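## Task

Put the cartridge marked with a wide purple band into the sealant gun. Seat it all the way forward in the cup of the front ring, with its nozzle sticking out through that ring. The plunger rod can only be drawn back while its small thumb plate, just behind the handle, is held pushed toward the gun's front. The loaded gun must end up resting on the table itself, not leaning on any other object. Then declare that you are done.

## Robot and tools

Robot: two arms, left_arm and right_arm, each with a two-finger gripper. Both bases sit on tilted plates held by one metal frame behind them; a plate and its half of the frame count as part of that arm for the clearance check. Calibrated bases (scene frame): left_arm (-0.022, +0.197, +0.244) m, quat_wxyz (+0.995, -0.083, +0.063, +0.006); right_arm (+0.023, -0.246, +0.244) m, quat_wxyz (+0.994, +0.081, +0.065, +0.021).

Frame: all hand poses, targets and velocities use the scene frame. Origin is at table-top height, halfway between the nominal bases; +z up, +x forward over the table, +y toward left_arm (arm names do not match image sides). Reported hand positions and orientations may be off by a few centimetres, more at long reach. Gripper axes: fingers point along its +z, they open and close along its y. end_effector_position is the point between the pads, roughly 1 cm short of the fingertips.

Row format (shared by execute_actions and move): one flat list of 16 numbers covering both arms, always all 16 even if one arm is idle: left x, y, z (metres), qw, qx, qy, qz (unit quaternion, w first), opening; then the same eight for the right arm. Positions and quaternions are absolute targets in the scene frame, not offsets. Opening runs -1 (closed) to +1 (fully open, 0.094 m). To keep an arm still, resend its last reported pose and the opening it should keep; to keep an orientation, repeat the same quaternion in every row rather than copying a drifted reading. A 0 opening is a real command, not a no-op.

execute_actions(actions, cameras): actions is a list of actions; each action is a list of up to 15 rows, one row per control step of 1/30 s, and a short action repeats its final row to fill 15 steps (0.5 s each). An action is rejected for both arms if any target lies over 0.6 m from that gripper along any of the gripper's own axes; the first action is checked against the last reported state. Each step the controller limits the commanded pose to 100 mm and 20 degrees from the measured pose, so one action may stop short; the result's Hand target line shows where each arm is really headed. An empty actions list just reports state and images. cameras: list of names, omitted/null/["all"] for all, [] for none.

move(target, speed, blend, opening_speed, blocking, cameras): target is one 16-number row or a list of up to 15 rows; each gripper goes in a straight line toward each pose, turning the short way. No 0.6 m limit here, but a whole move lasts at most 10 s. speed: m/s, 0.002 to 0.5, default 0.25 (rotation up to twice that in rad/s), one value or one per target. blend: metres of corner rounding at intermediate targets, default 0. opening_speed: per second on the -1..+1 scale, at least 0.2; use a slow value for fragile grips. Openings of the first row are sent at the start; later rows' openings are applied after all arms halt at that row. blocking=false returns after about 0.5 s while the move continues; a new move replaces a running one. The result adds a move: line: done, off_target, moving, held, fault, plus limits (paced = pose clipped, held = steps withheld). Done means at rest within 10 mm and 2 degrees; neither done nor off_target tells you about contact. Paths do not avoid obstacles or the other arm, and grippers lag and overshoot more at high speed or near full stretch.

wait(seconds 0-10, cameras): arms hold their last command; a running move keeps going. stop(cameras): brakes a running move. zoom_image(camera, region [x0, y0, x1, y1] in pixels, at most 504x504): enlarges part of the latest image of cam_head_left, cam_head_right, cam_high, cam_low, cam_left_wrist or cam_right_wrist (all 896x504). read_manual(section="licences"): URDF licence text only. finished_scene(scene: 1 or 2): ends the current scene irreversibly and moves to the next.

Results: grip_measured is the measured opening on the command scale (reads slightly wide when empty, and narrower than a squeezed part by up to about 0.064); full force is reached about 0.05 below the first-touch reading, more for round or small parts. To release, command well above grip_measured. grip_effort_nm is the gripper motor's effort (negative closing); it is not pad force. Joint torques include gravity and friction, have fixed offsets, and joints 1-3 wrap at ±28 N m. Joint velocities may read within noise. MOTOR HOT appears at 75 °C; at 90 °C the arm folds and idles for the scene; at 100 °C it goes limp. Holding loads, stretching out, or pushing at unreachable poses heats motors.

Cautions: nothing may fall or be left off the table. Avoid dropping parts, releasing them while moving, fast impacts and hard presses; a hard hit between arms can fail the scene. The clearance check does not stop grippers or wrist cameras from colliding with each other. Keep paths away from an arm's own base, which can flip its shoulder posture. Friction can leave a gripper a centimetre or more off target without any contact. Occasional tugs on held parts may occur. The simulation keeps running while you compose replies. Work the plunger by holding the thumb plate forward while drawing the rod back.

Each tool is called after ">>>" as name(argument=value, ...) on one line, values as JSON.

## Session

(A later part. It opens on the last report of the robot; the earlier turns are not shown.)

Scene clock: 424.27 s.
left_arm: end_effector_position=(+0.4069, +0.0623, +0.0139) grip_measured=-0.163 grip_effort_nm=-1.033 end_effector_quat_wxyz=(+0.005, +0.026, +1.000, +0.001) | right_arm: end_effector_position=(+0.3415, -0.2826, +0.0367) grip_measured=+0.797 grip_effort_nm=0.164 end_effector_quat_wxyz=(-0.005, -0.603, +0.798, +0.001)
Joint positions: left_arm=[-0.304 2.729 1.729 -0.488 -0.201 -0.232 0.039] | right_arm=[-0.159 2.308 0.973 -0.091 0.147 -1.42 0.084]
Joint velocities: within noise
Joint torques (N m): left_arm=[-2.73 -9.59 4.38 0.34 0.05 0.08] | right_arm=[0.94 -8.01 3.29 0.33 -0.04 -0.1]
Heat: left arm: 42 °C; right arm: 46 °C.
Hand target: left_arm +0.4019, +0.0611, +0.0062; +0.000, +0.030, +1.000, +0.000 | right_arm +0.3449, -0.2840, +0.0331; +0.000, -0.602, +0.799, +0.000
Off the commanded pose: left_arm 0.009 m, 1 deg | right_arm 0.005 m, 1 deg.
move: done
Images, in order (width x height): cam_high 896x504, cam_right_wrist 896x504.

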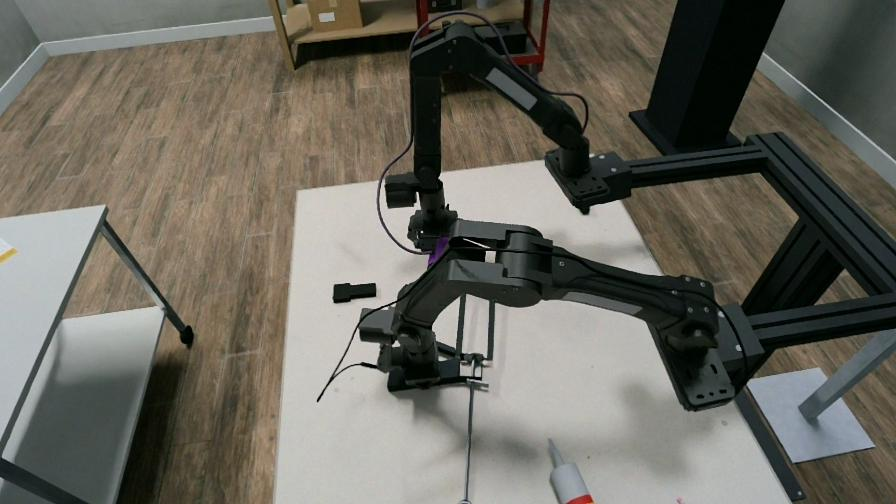

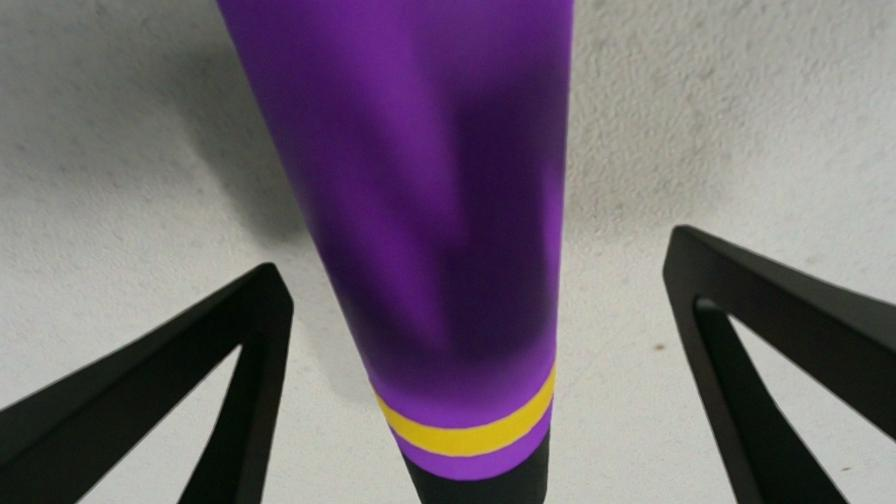

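>>> move(target=[0.402,0.061,0.006,0,0.03,0.9995,0,-0.3,0.345,-0.284,0.033,0,-0.6017,0.7986,0,-0.1], opening_speed=0.6, cameras=["cam_right_wrist"])

>>> move(target=[0.402,0.061,0.006,0,0.03,0.9995,0,-0.3,0.345,-0.284,0.2,0,-0.6017,0.7986,0,-0.1], speed=0.15)

Scene clock: 428.80 s.
left_arm: end_effector_position=(+0.4069, +0.0623, +0.0139) grip_measured=-0.163 grip_effort_nm=-1.033 end_effector_quat_wxyz=(+0.005, +0.026, +1.000, +0.001) | right_arm: end_effector_position=(+0.3422, -0.2827, +0.0367) grip_measured=-0.015 grip_effort_nm=-0.965 end_effector_quat_wxyz=(-0.004, -0.603, +0.798, +0.000)
Joint positions: left_arm=[-0.304 2.729 1.729 -0.488 -0.201 -0.232 0.039] | right_arm=[-0.159 2.308 0.973 -0.088 0.147 -1.421 0.046]
Joint velocities: within noise
Joint torques (N m): left_arm=[-2.81 -9.62 4.21 0.33 0.04 0.09] | right_arm=[0.85 -8.03 3.37 0.33 -0.04 -0.04]
Heat: left arm: 42 °C; right arm: 45 °C.
Hand target: left_arm +0.4019, +0.0611, +0.0062; +0.000, +0.030, +1.000, +0.000 | right_arm +0.3449, -0.2840, +0.0331; +0.000, -0.602, +0.799, +0.000
Off the commanded pose: left_arm 0.009 m, 1 deg | right_arm 0.005 m, 0 deg.
move: done
Images, in order (width x height): cam_right_wrist 896x504.

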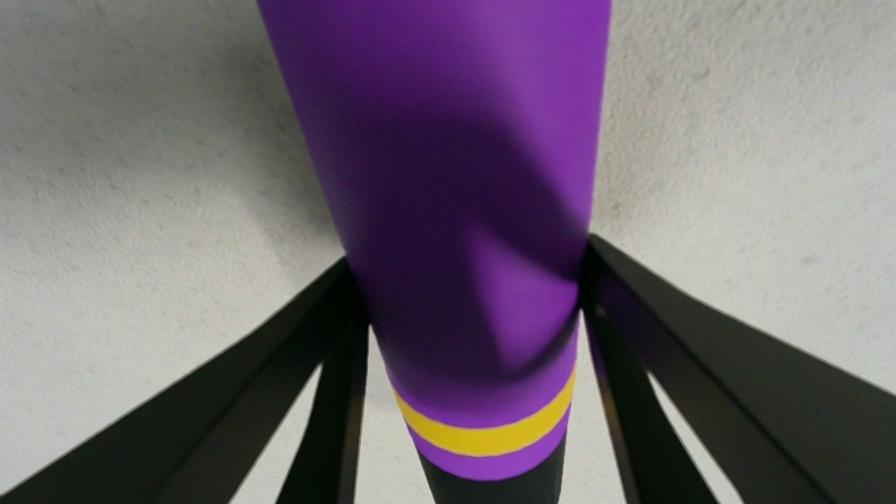

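Scene clock: 430.70 s.
left_arm: end_effector_position=(+0.4069, +0.0623, +0.0139) grip_measured=-0.163 grip_effort_nm=-1.028 end_effector_quat_wxyz=(+0.005, +0.026, +1.000, +0.001) | right_arm: end_effector_position=(+0.3353, -0.2853, +0.1845) grip_measured=-0.018 grip_effort_nm=-1.004 end_effector_quat_wxyz=(-0.012, -0.600, +0.800, +0.012)
Joint positions: left_arm=[-0.304 2.729 1.729 -0.488 -0.201 -0.232 0.039] | right_arm=[-0.105 1.81 0.981 -0.632 0.147 -1.355 0.046]
Joint velocities: within noise
Joint torques (N m): left_arm=[-2.95 -9.62 4.41 0.37 0.05 0.1] | right_arm=[2.71 -10.96 6.94 -0.08 0.06 0.09]
Heat: left arm: 42 °C; right arm: 46 °C.
Hand target: left_arm +0.4019, +0.0611, +0.0062; +0.000, +0.030, +1.000, +0.000 | right_arm +0.3448, -0.2839, +0.1996; +0.000, -0.602, +0.799, +0.000
Off the commanded pose: left_arm 0.009 m, 1 deg | right_arm 0.018 m, 2 deg.
move: off_target (right_arm)

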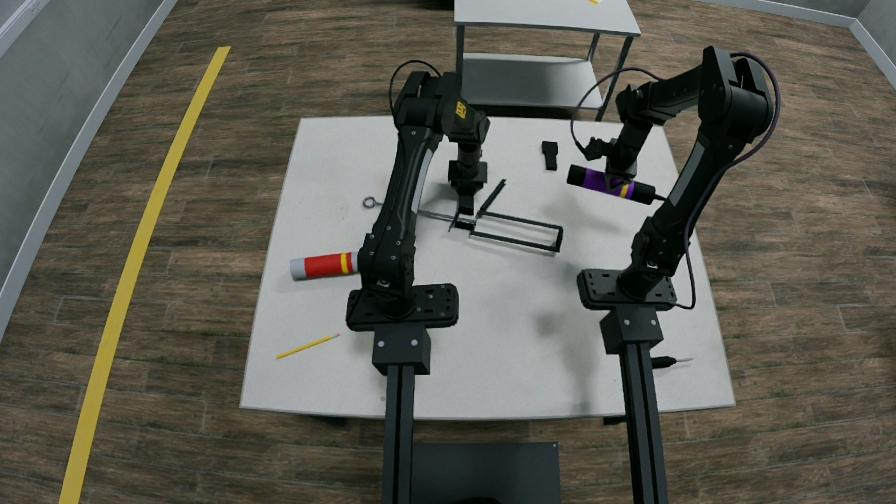

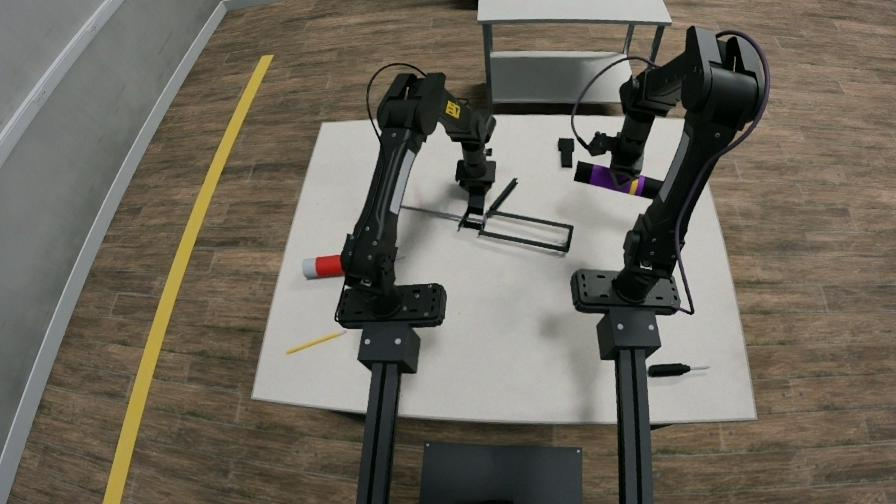

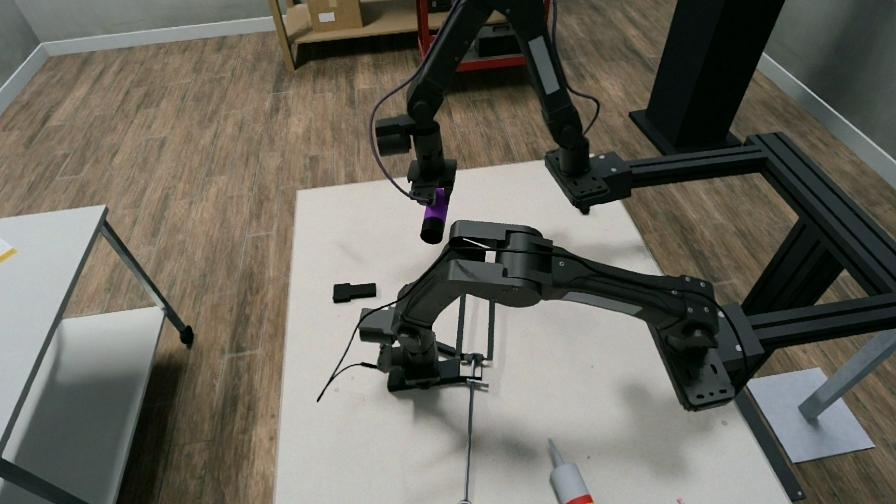

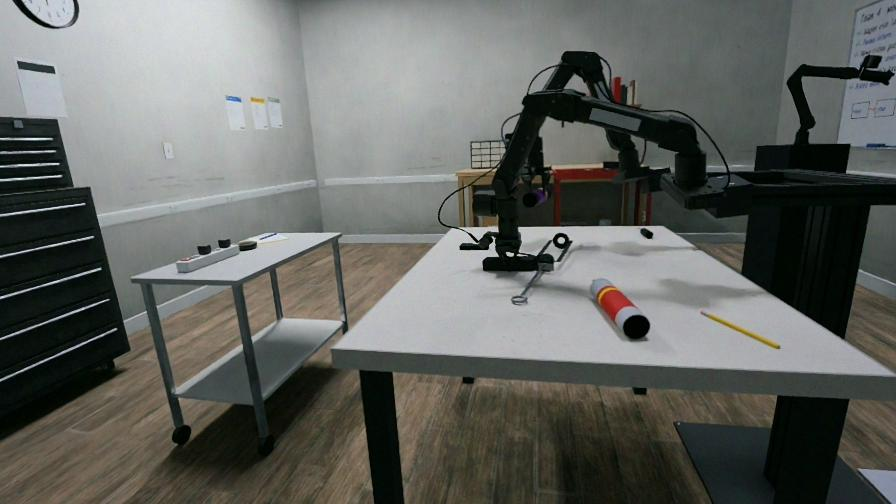

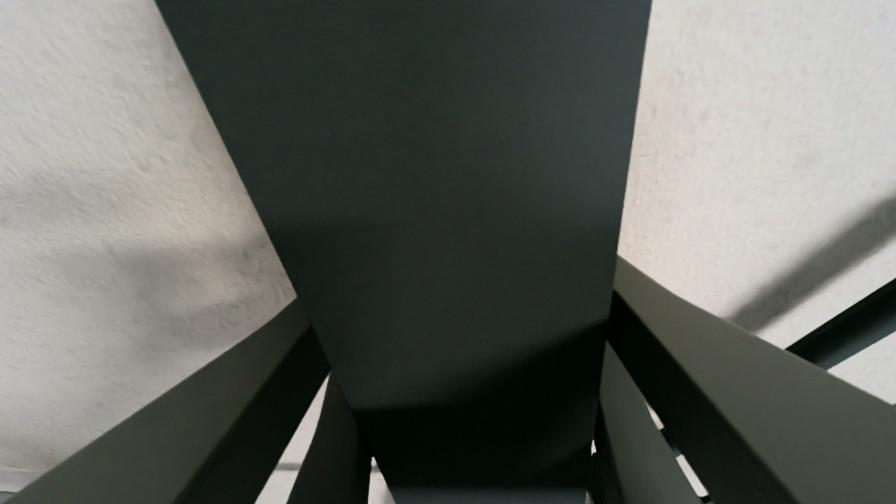

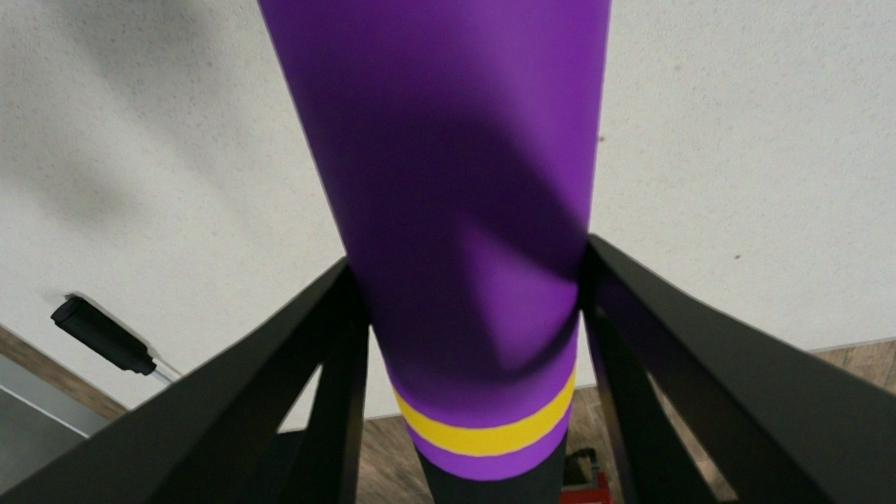

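>>> zoom_image(camera="cam_head_left", region=[420, 140, 700, 280])

>>> zoom_image(camera="cam_head_right", region=[420, 140, 700, 280])

>>> zoom_image(camera="cam_high", region=[380, 160, 580, 400])

Scaled by 1.800 from the camera's 896x504 image, which has a finer 1280x720 frame.

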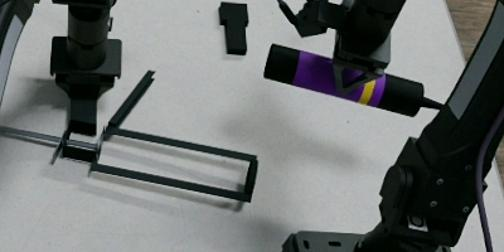

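Scaled by 1.800 from the camera's 896x504 image, which has a finer 1280x720 frame.

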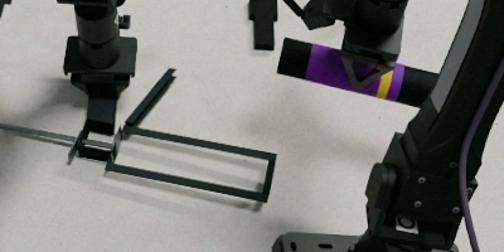

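Scaled by 2.100 from the camera's 896x504 image, which has a finer 1280x720 frame.

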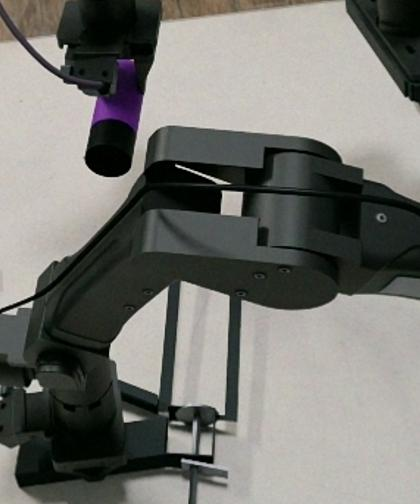

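>>> move(target=[[0.402,0.061,0.006,0,0.03,0.9995,0,0.4,0.345,-0.284,0.2,0,-0.6017,0.7986,0,-0.1],[0.432,0.0595,0.006,0,0.03,0.9995,0,0.4,0.345,-0.284,0.2,0,-0.6017,0.7986,0,-0.1]], speed=0.08, cameras=["cam_left_wrist","cam_head_left"])

Scene clock: 456.33 s.
left_arm: end_effector_position=(+0.4370, +0.0590, +0.0160) grip_measured=+0.397 grip_effort_nm=0.139 end_effector_quat_wxyz=(+0.013, +0.024, +1.000, -0.001) | right_arm: end_effector_position=(+0.3350, -0.2854, +0.1845) grip_measured=-0.018 grip_effort_nm=-1.009 end_effector_quat_wxyz=(-0.012, -0.599, +0.800, +0.013)
Joint positions: left_arm=[-0.294 2.799 1.914 -0.585 -0.199 -0.222 0.066] | right_arm=[-0.105 1.81 0.981 -0.633 0.147 -1.354 0.046]
Joint velocities: within noise
Joint torques (N m): left_arm=[-2.56 -9.16 7.09 0.14 0.01 0.17] | right_arm=[2.73 -11.06 6.99 -0.11 0.06 0.05]
Heat: left arm: 43 °C; right arm: 51 °C.
Hand target: left_arm +0.4318, +0.0595, +0.0063; +0.001, +0.030, +1.000, +0.000 | right_arm +0.3448, -0.2840, +0.1996; +0.000, -0.602, +0.799, +0.000
Off the commanded pose: left_arm 0.011 m, 2 deg | right_arm 0.018 m, 2 deg.
move: off_target (left_arm, right_arm)
Images, in order (width x height): cam_head_left 896x504, cam_left_wrist 896x504.

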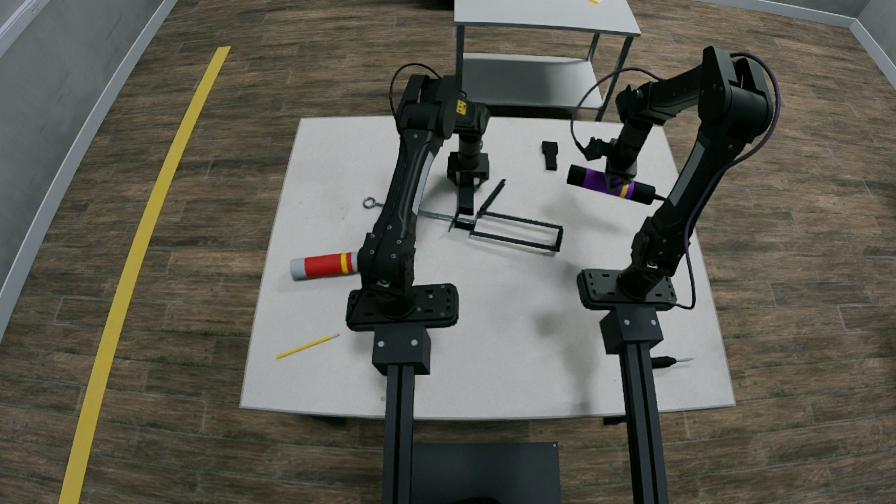

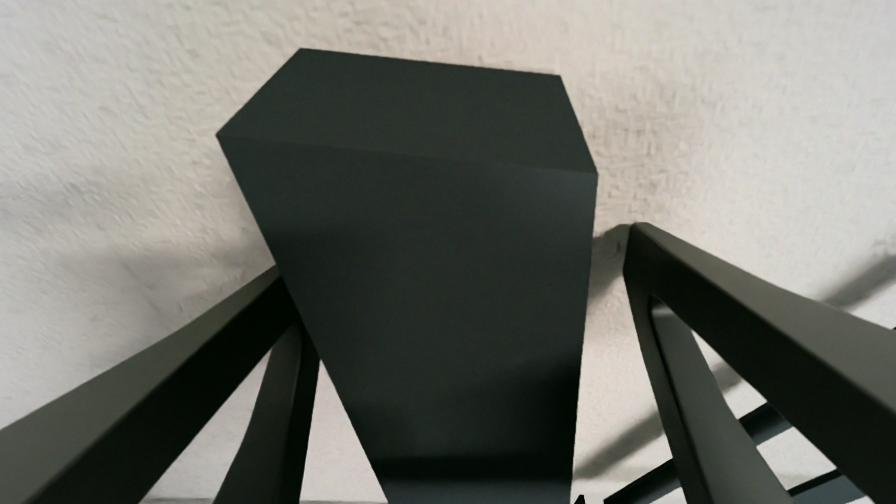

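>>> move(target=[[0.43,0.0655,0.004,0,0.03,0.9995,0,0.4,0.345,-0.284,0.2,0,-0.6017,0.7986,0,-0.1],[0.43,0.0655,0.004,0,0.03,0.9995,0,-0.3,0.345,-0.284,0.2,0,-0.6017,0.7986,0,-0.1]], speed=0.08, opening_speed=0.6, cameras=["cam_left_wrist","cam_head_left","cam_head_right"])

Scene clock: 461.20 s.
left_arm: end_effector_position=(+0.4375, +0.0633, +0.0149) grip_measured=-0.164 grip_effort_nm=-1.018 end_effector_quat_wxyz=(+0.010, +0.025, +1.000, -0.003) | right_arm: end_effector_position=(+0.3349, -0.2854, +0.1845) grip_measured=-0.018 grip_effort_nm=-1.009 end_effector_quat_wxyz=(-0.013, -0.599, +0.800, +0.013)
Joint positions: left_arm=[-0.282 2.799 1.914 -0.586 -0.192 -0.21 0.039] | right_arm=[-0.105 1.81 0.981 -0.633 0.147 -1.354 0.046]
Joint velocities: within noise
Joint torques (N m): left_arm=[-2.54 -9.88 4.79 0.28 -0.03 0.14] | right_arm=[2.69 -11.04 6.98 -0.11 0.07 0.07]
Heat: left arm: 43 °C; right arm: 51 °C.
Hand target: left_arm +0.4299, +0.0655, +0.0043; +0.000, +0.030, +1.000, +0.000 | right_arm +0.3448, -0.2840, +0.1996; +0.000, -0.602, +0.799, +0.000
Off the commanded pose: left_arm 0.013 m, 1 deg | right_arm 0.019 m, 2 deg.
move: off_target (left_arm, right_arm); target 2's new opening was sent with left_arm's hand 0.013 m and 1 deg from that target
Images, in order (width x height): cam_head_left 896x504, cam_head_right 896x504, cam_left_wrist 896x504.

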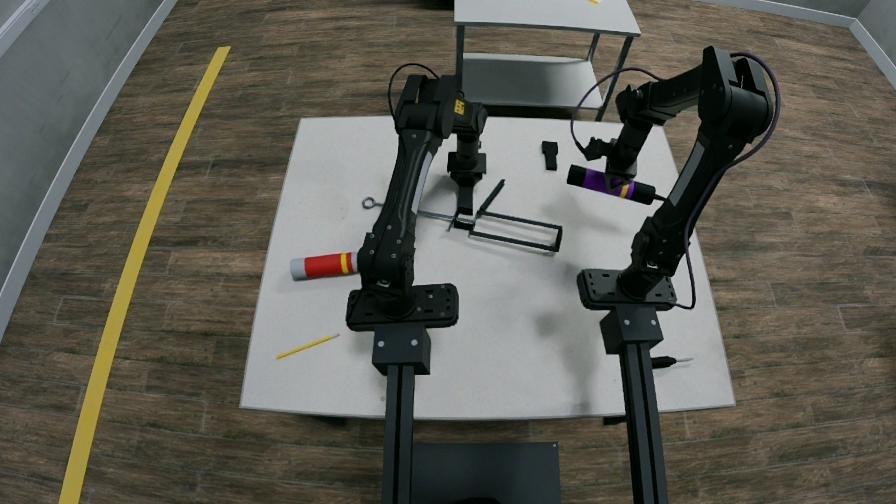

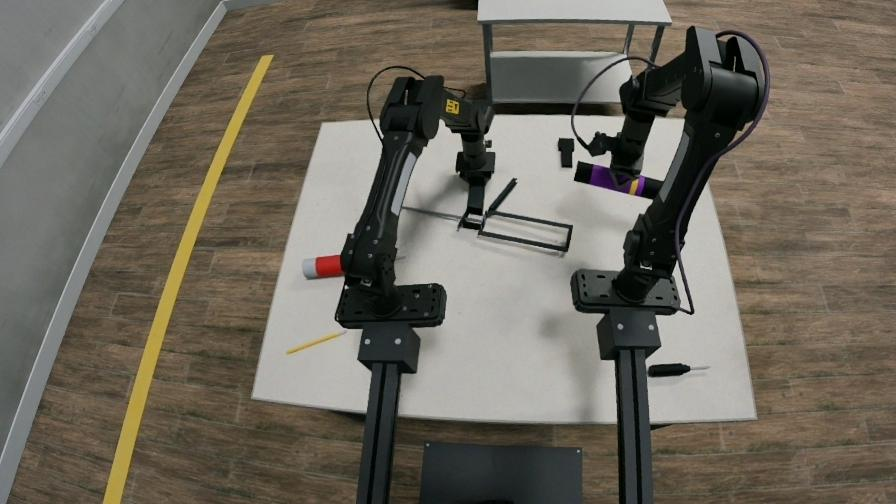

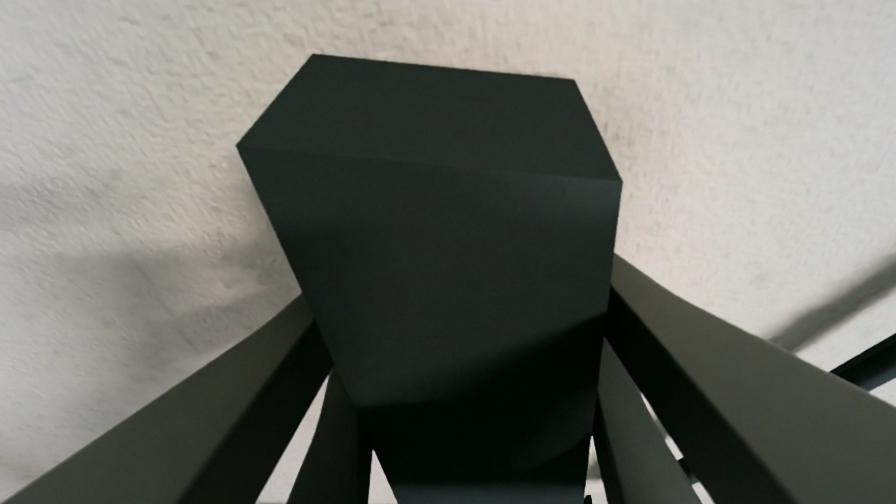

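>>> move(target=[[0.43,0.0655,0.004,0,0.03,0.9995,0,-0.3,0.345,-0.24,0.19,0.0698,-0.596,0.7982,0.0522,-0.1],[0.43,0.0655,0.004,0,0.03,0.9995,0,-0.3,0.322,-0.05,0.16,0.0698,-0.596,0.7982,0.0522,-0.1]], speed=0.15, blend=0.03)

Scene clock: 481.03 s.
left_arm: end_effector_position=(+0.4375, +0.0633, +0.0149) grip_measured=-0.164 grip_effort_nm=-1.023 end_effector_quat_wxyz=(+0.010, +0.025, +1.000, -0.003) | right_arm: end_effector_position=(+0.3099, -0.0611, +0.1546) grip_measured=-0.018 grip_effort_nm=-1.009 end_effector_quat_wxyz=(+0.049, -0.597, +0.799, +0.053)
Joint positions: left_arm=[-0.282 2.799 1.914 -0.586 -0.192 -0.21 0.039] | right_arm=[0.524 2.054 0.995 -0.394 0.093 -0.734 0.046]
Joint velocities: within noise
Joint torques (N m): left_arm=[-2.54 -9.89 4.7 0.3 0.01 0.14] | right_arm=[2.93 -8.35 7.08 0.56 -0.08 0.09]
Heat: left arm: 45 °C; right arm: 51 °C.
Hand target: left_arm +0.4299, +0.0655, +0.0043; +0.000, +0.030, +1.000, +0.000 | right_arm +0.3217, -0.0502, +0.1605; +0.070, -0.596, +0.798, +0.052
Off the commanded pose: left_arm 0.013 m, 1 deg | right_arm 0.017 m, 2 deg.
move: off_target (left_arm, right_arm)

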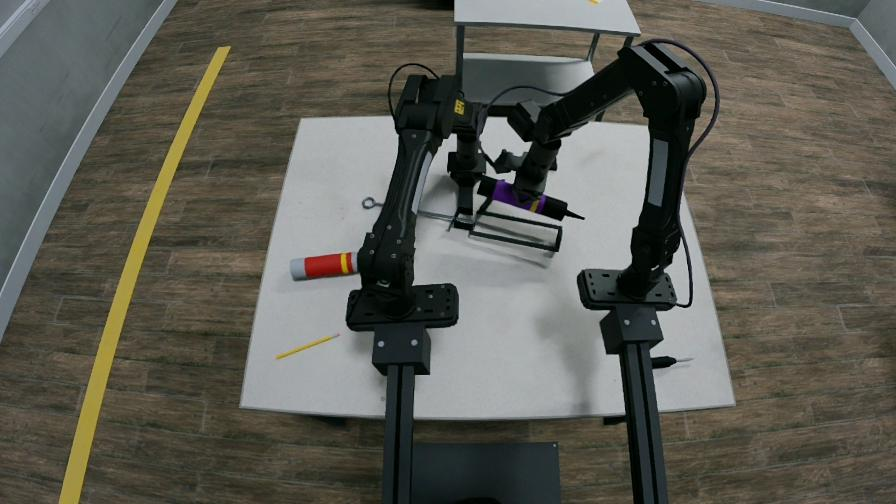

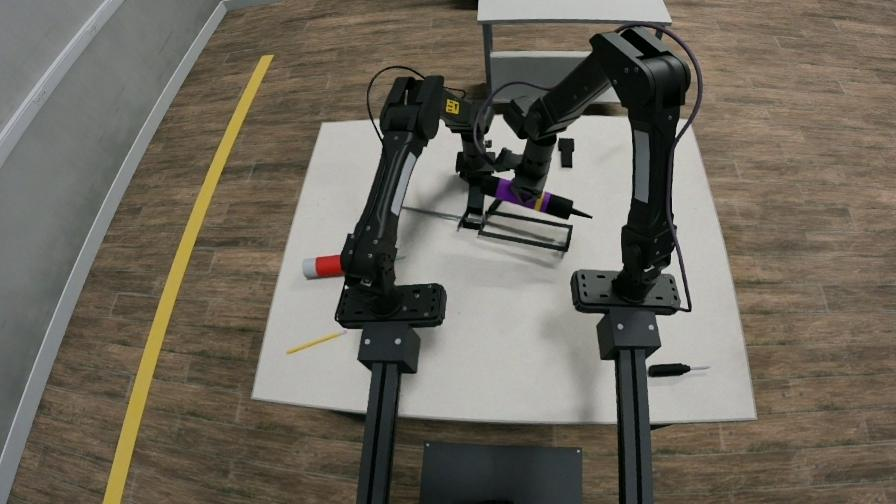

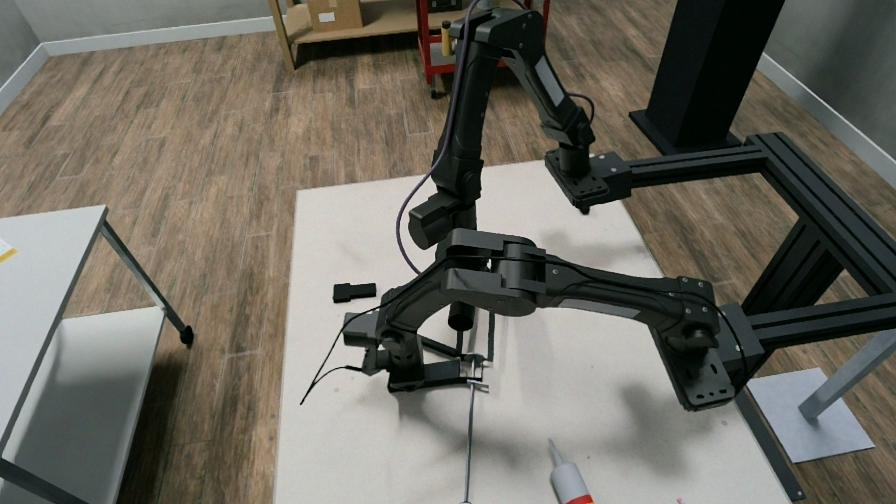

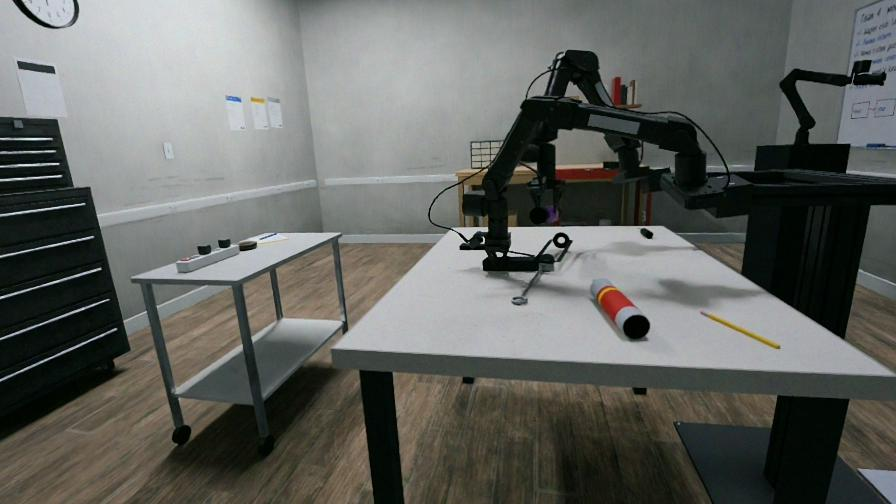

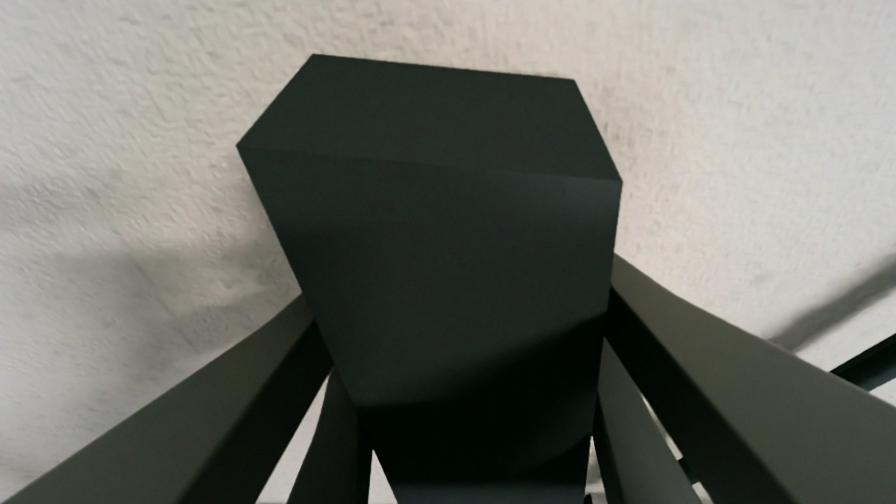

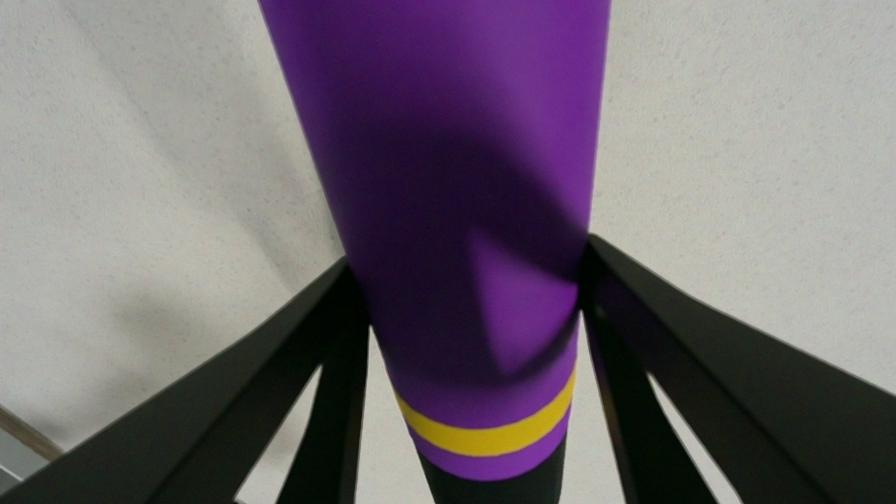

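>>> move(target=[0.43,0.0655,0.004,0,0.03,0.9995,0,-0.3,0.323,-0.008,0.105,0.0698,-0.596,0.7982,0.0522,-0.1], speed=0.1)

>>> zoom_image(camera="cam_head_left", region=[440, 150, 620, 270])

>>> zoom_image(camera="cam_head_right", region=[440, 150, 620, 270])

>>> zoom_image(camera="cam_low", region=[450, 180, 630, 320])

Scene clock: 488.80 s.
left_arm: end_effector_position=(+0.4375, +0.0633, +0.0149) grip_measured=-0.164 grip_effort_nm=-1.028 end_effector_quat_wxyz=(+0.010, +0.025, +1.000, -0.003) | right_arm: end_effector_position=(+0.3127, -0.0232, +0.0999) grip_measured=-0.018 grip_effort_nm=-1.009 end_effector_quat_wxyz=(+0.046, -0.594, +0.801, +0.052)
Joint positions: left_arm=[-0.282 2.799 1.914 -0.586 -0.192 -0.21 0.039] | right_arm=[0.579 2.301 1.104 -0.267 0.102 -0.671 0.046]
Joint velocities: within noise
Joint torques (N m): left_arm=[-2.58 -9.88 4.79 0.28 0.01 0.16] | right_arm=[4.08 -9.63 6.2 0.64 -0.07 0.03]
Heat: left arm: 45 °C; right arm: 49 °C.
Hand target: left_arm +0.4299, +0.0655, +0.0043; +0.000, +0.030, +1.000, +0.000 | right_arm +0.3226, -0.0082, +0.1057; +0.070, -0.596, +0.798, +0.053
Off the commanded pose: left_arm 0.013 m, 1 deg | right_arm 0.019 m, 3 deg.
move: off_target (left_arm, right_arm)

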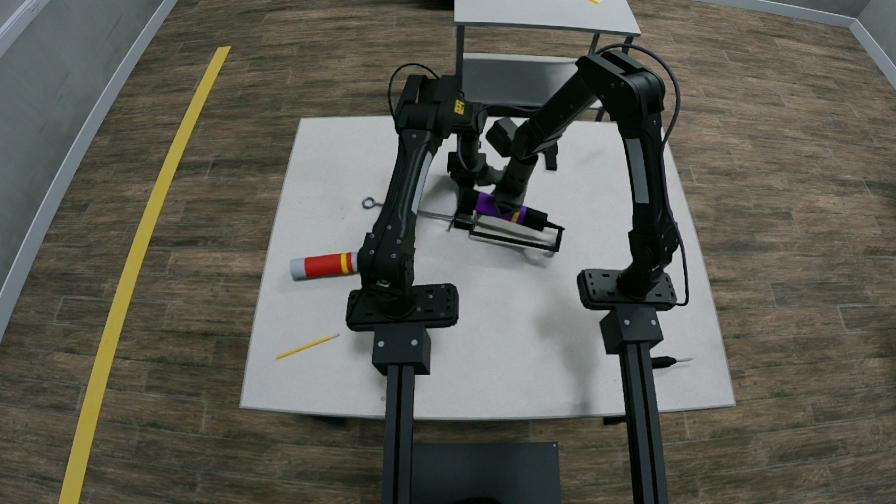

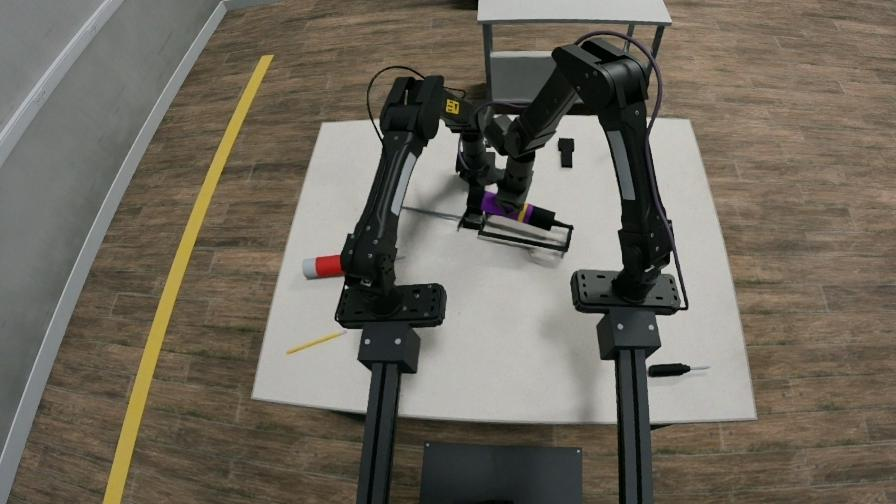

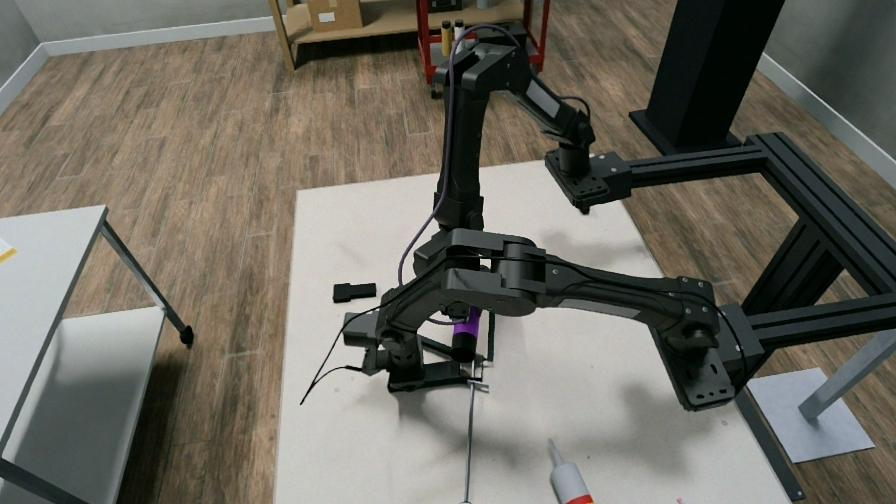

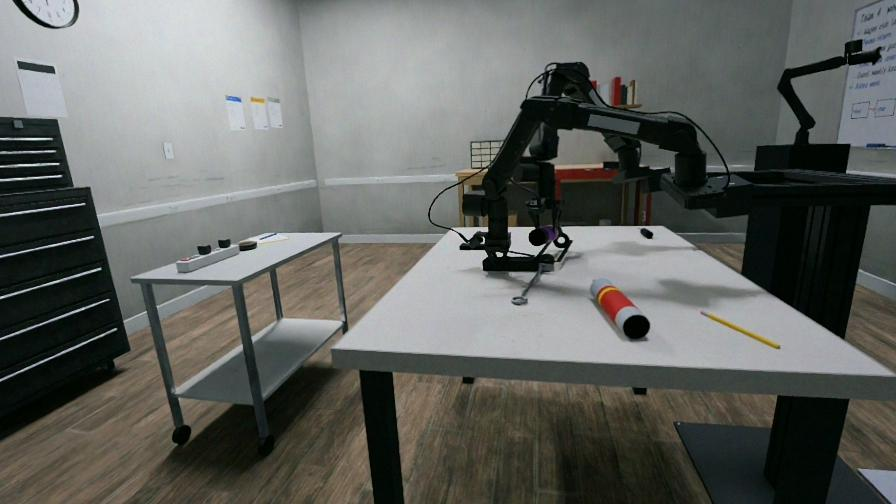

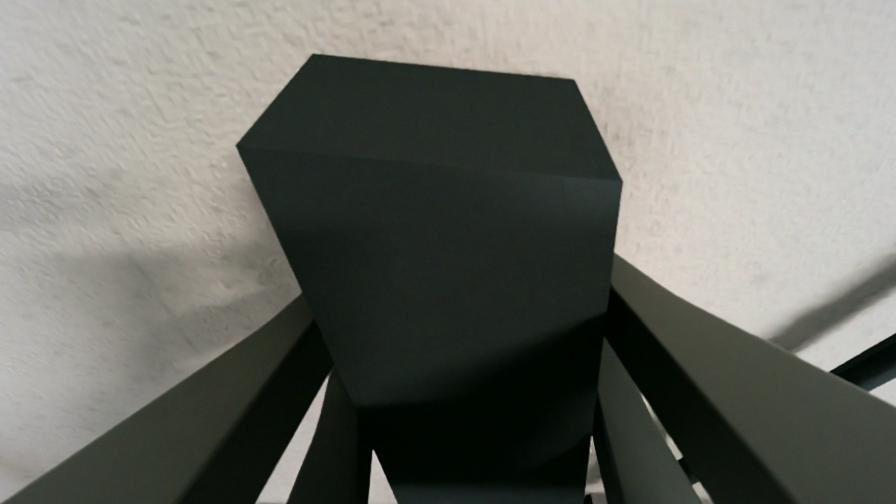

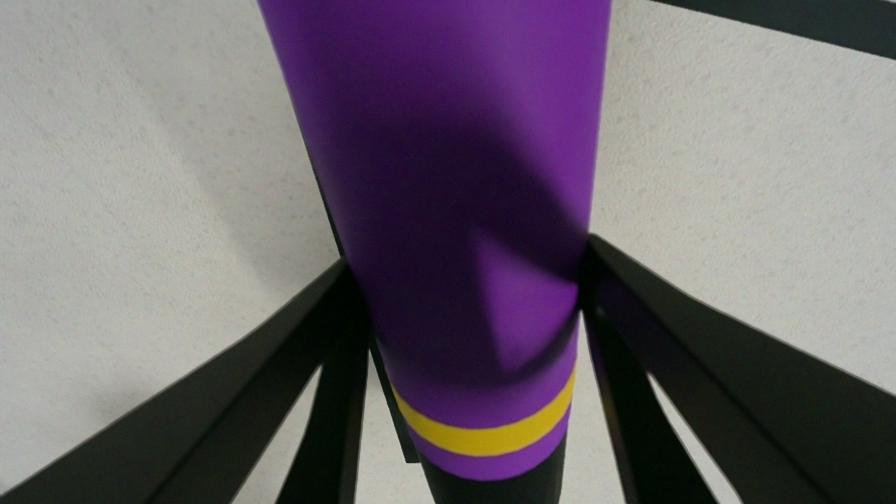

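Scaled by 2.800 from the camera's 896x504 image, which has a finer 1280x720 frame.

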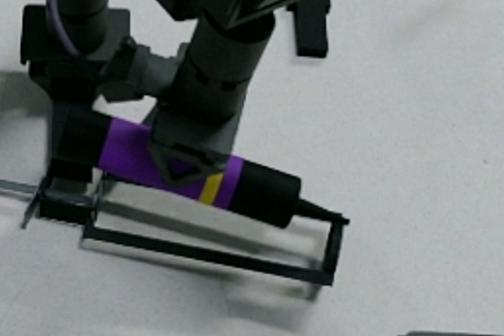

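Scaled by 2.800 from the camera's 896x504 image, which has a finer 1280x720 frame.

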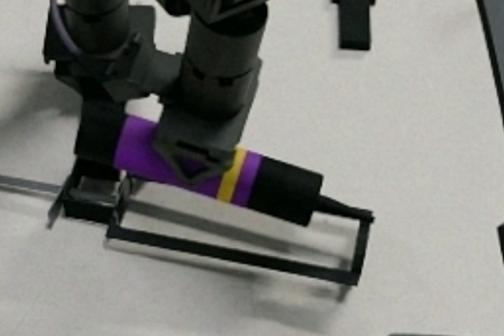

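Scaled by 2.800 from the camera's 896x504 image, which has a finer 1280x720 frame.

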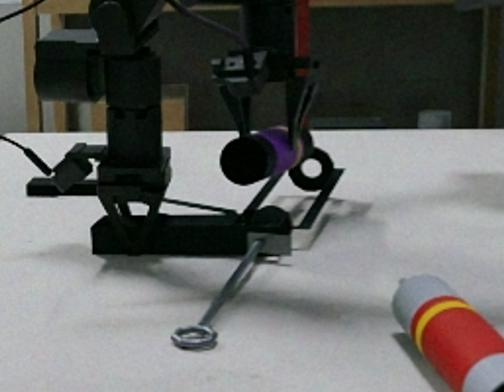

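>>> zoom_image(camera="cam_head_left", region=[530, 210, 590, 260])

>>> zoom_image(camera="cam_head_right", region=[540, 205, 600, 255])

>>> zoom_image(camera="cam_low", region=[520, 210, 600, 280])

Scaled by 8.400 from the camera's 896x504 image, which has a finer 1280x720 frame.

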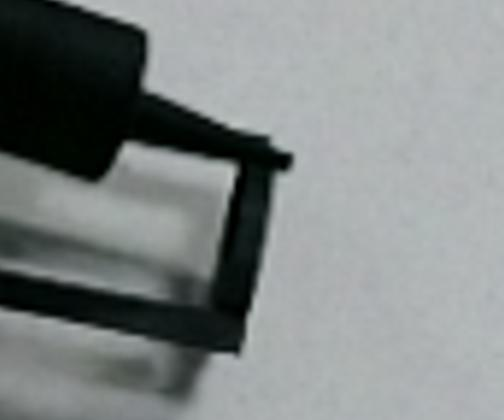

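Scaled by 8.400 from the camera's 896x504 image, which has a finer 1280x720 frame.

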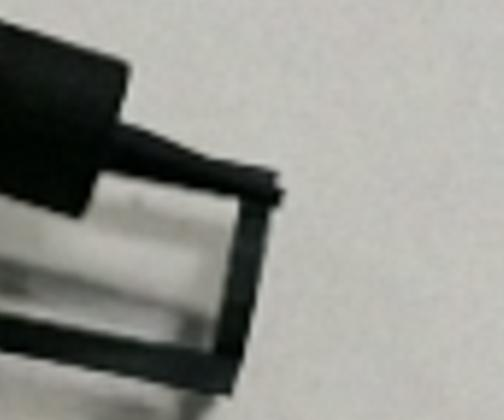

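Scaled by 6.300 from the camera's 896x504 image, which has a finer 1280x720 frame.

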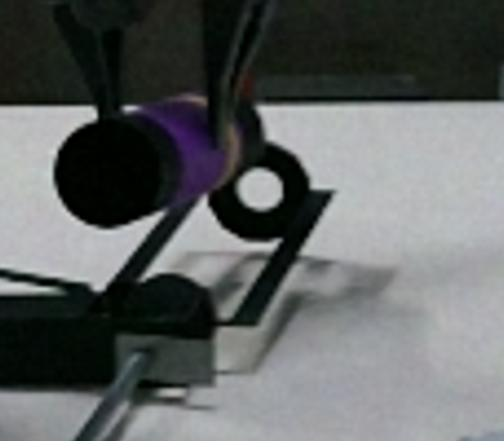

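>>> zoom_image(camera="cam_right_wrist", region=[200, 0, 500, 504])

>>> zoom_image(camera="cam_right_wrist", region=[560, 0, 896, 504])

Scaled by 1.000.

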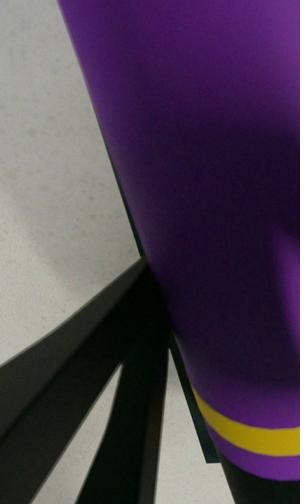

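Scaled by 1.000.

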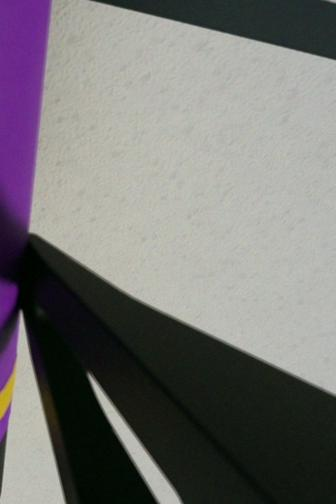

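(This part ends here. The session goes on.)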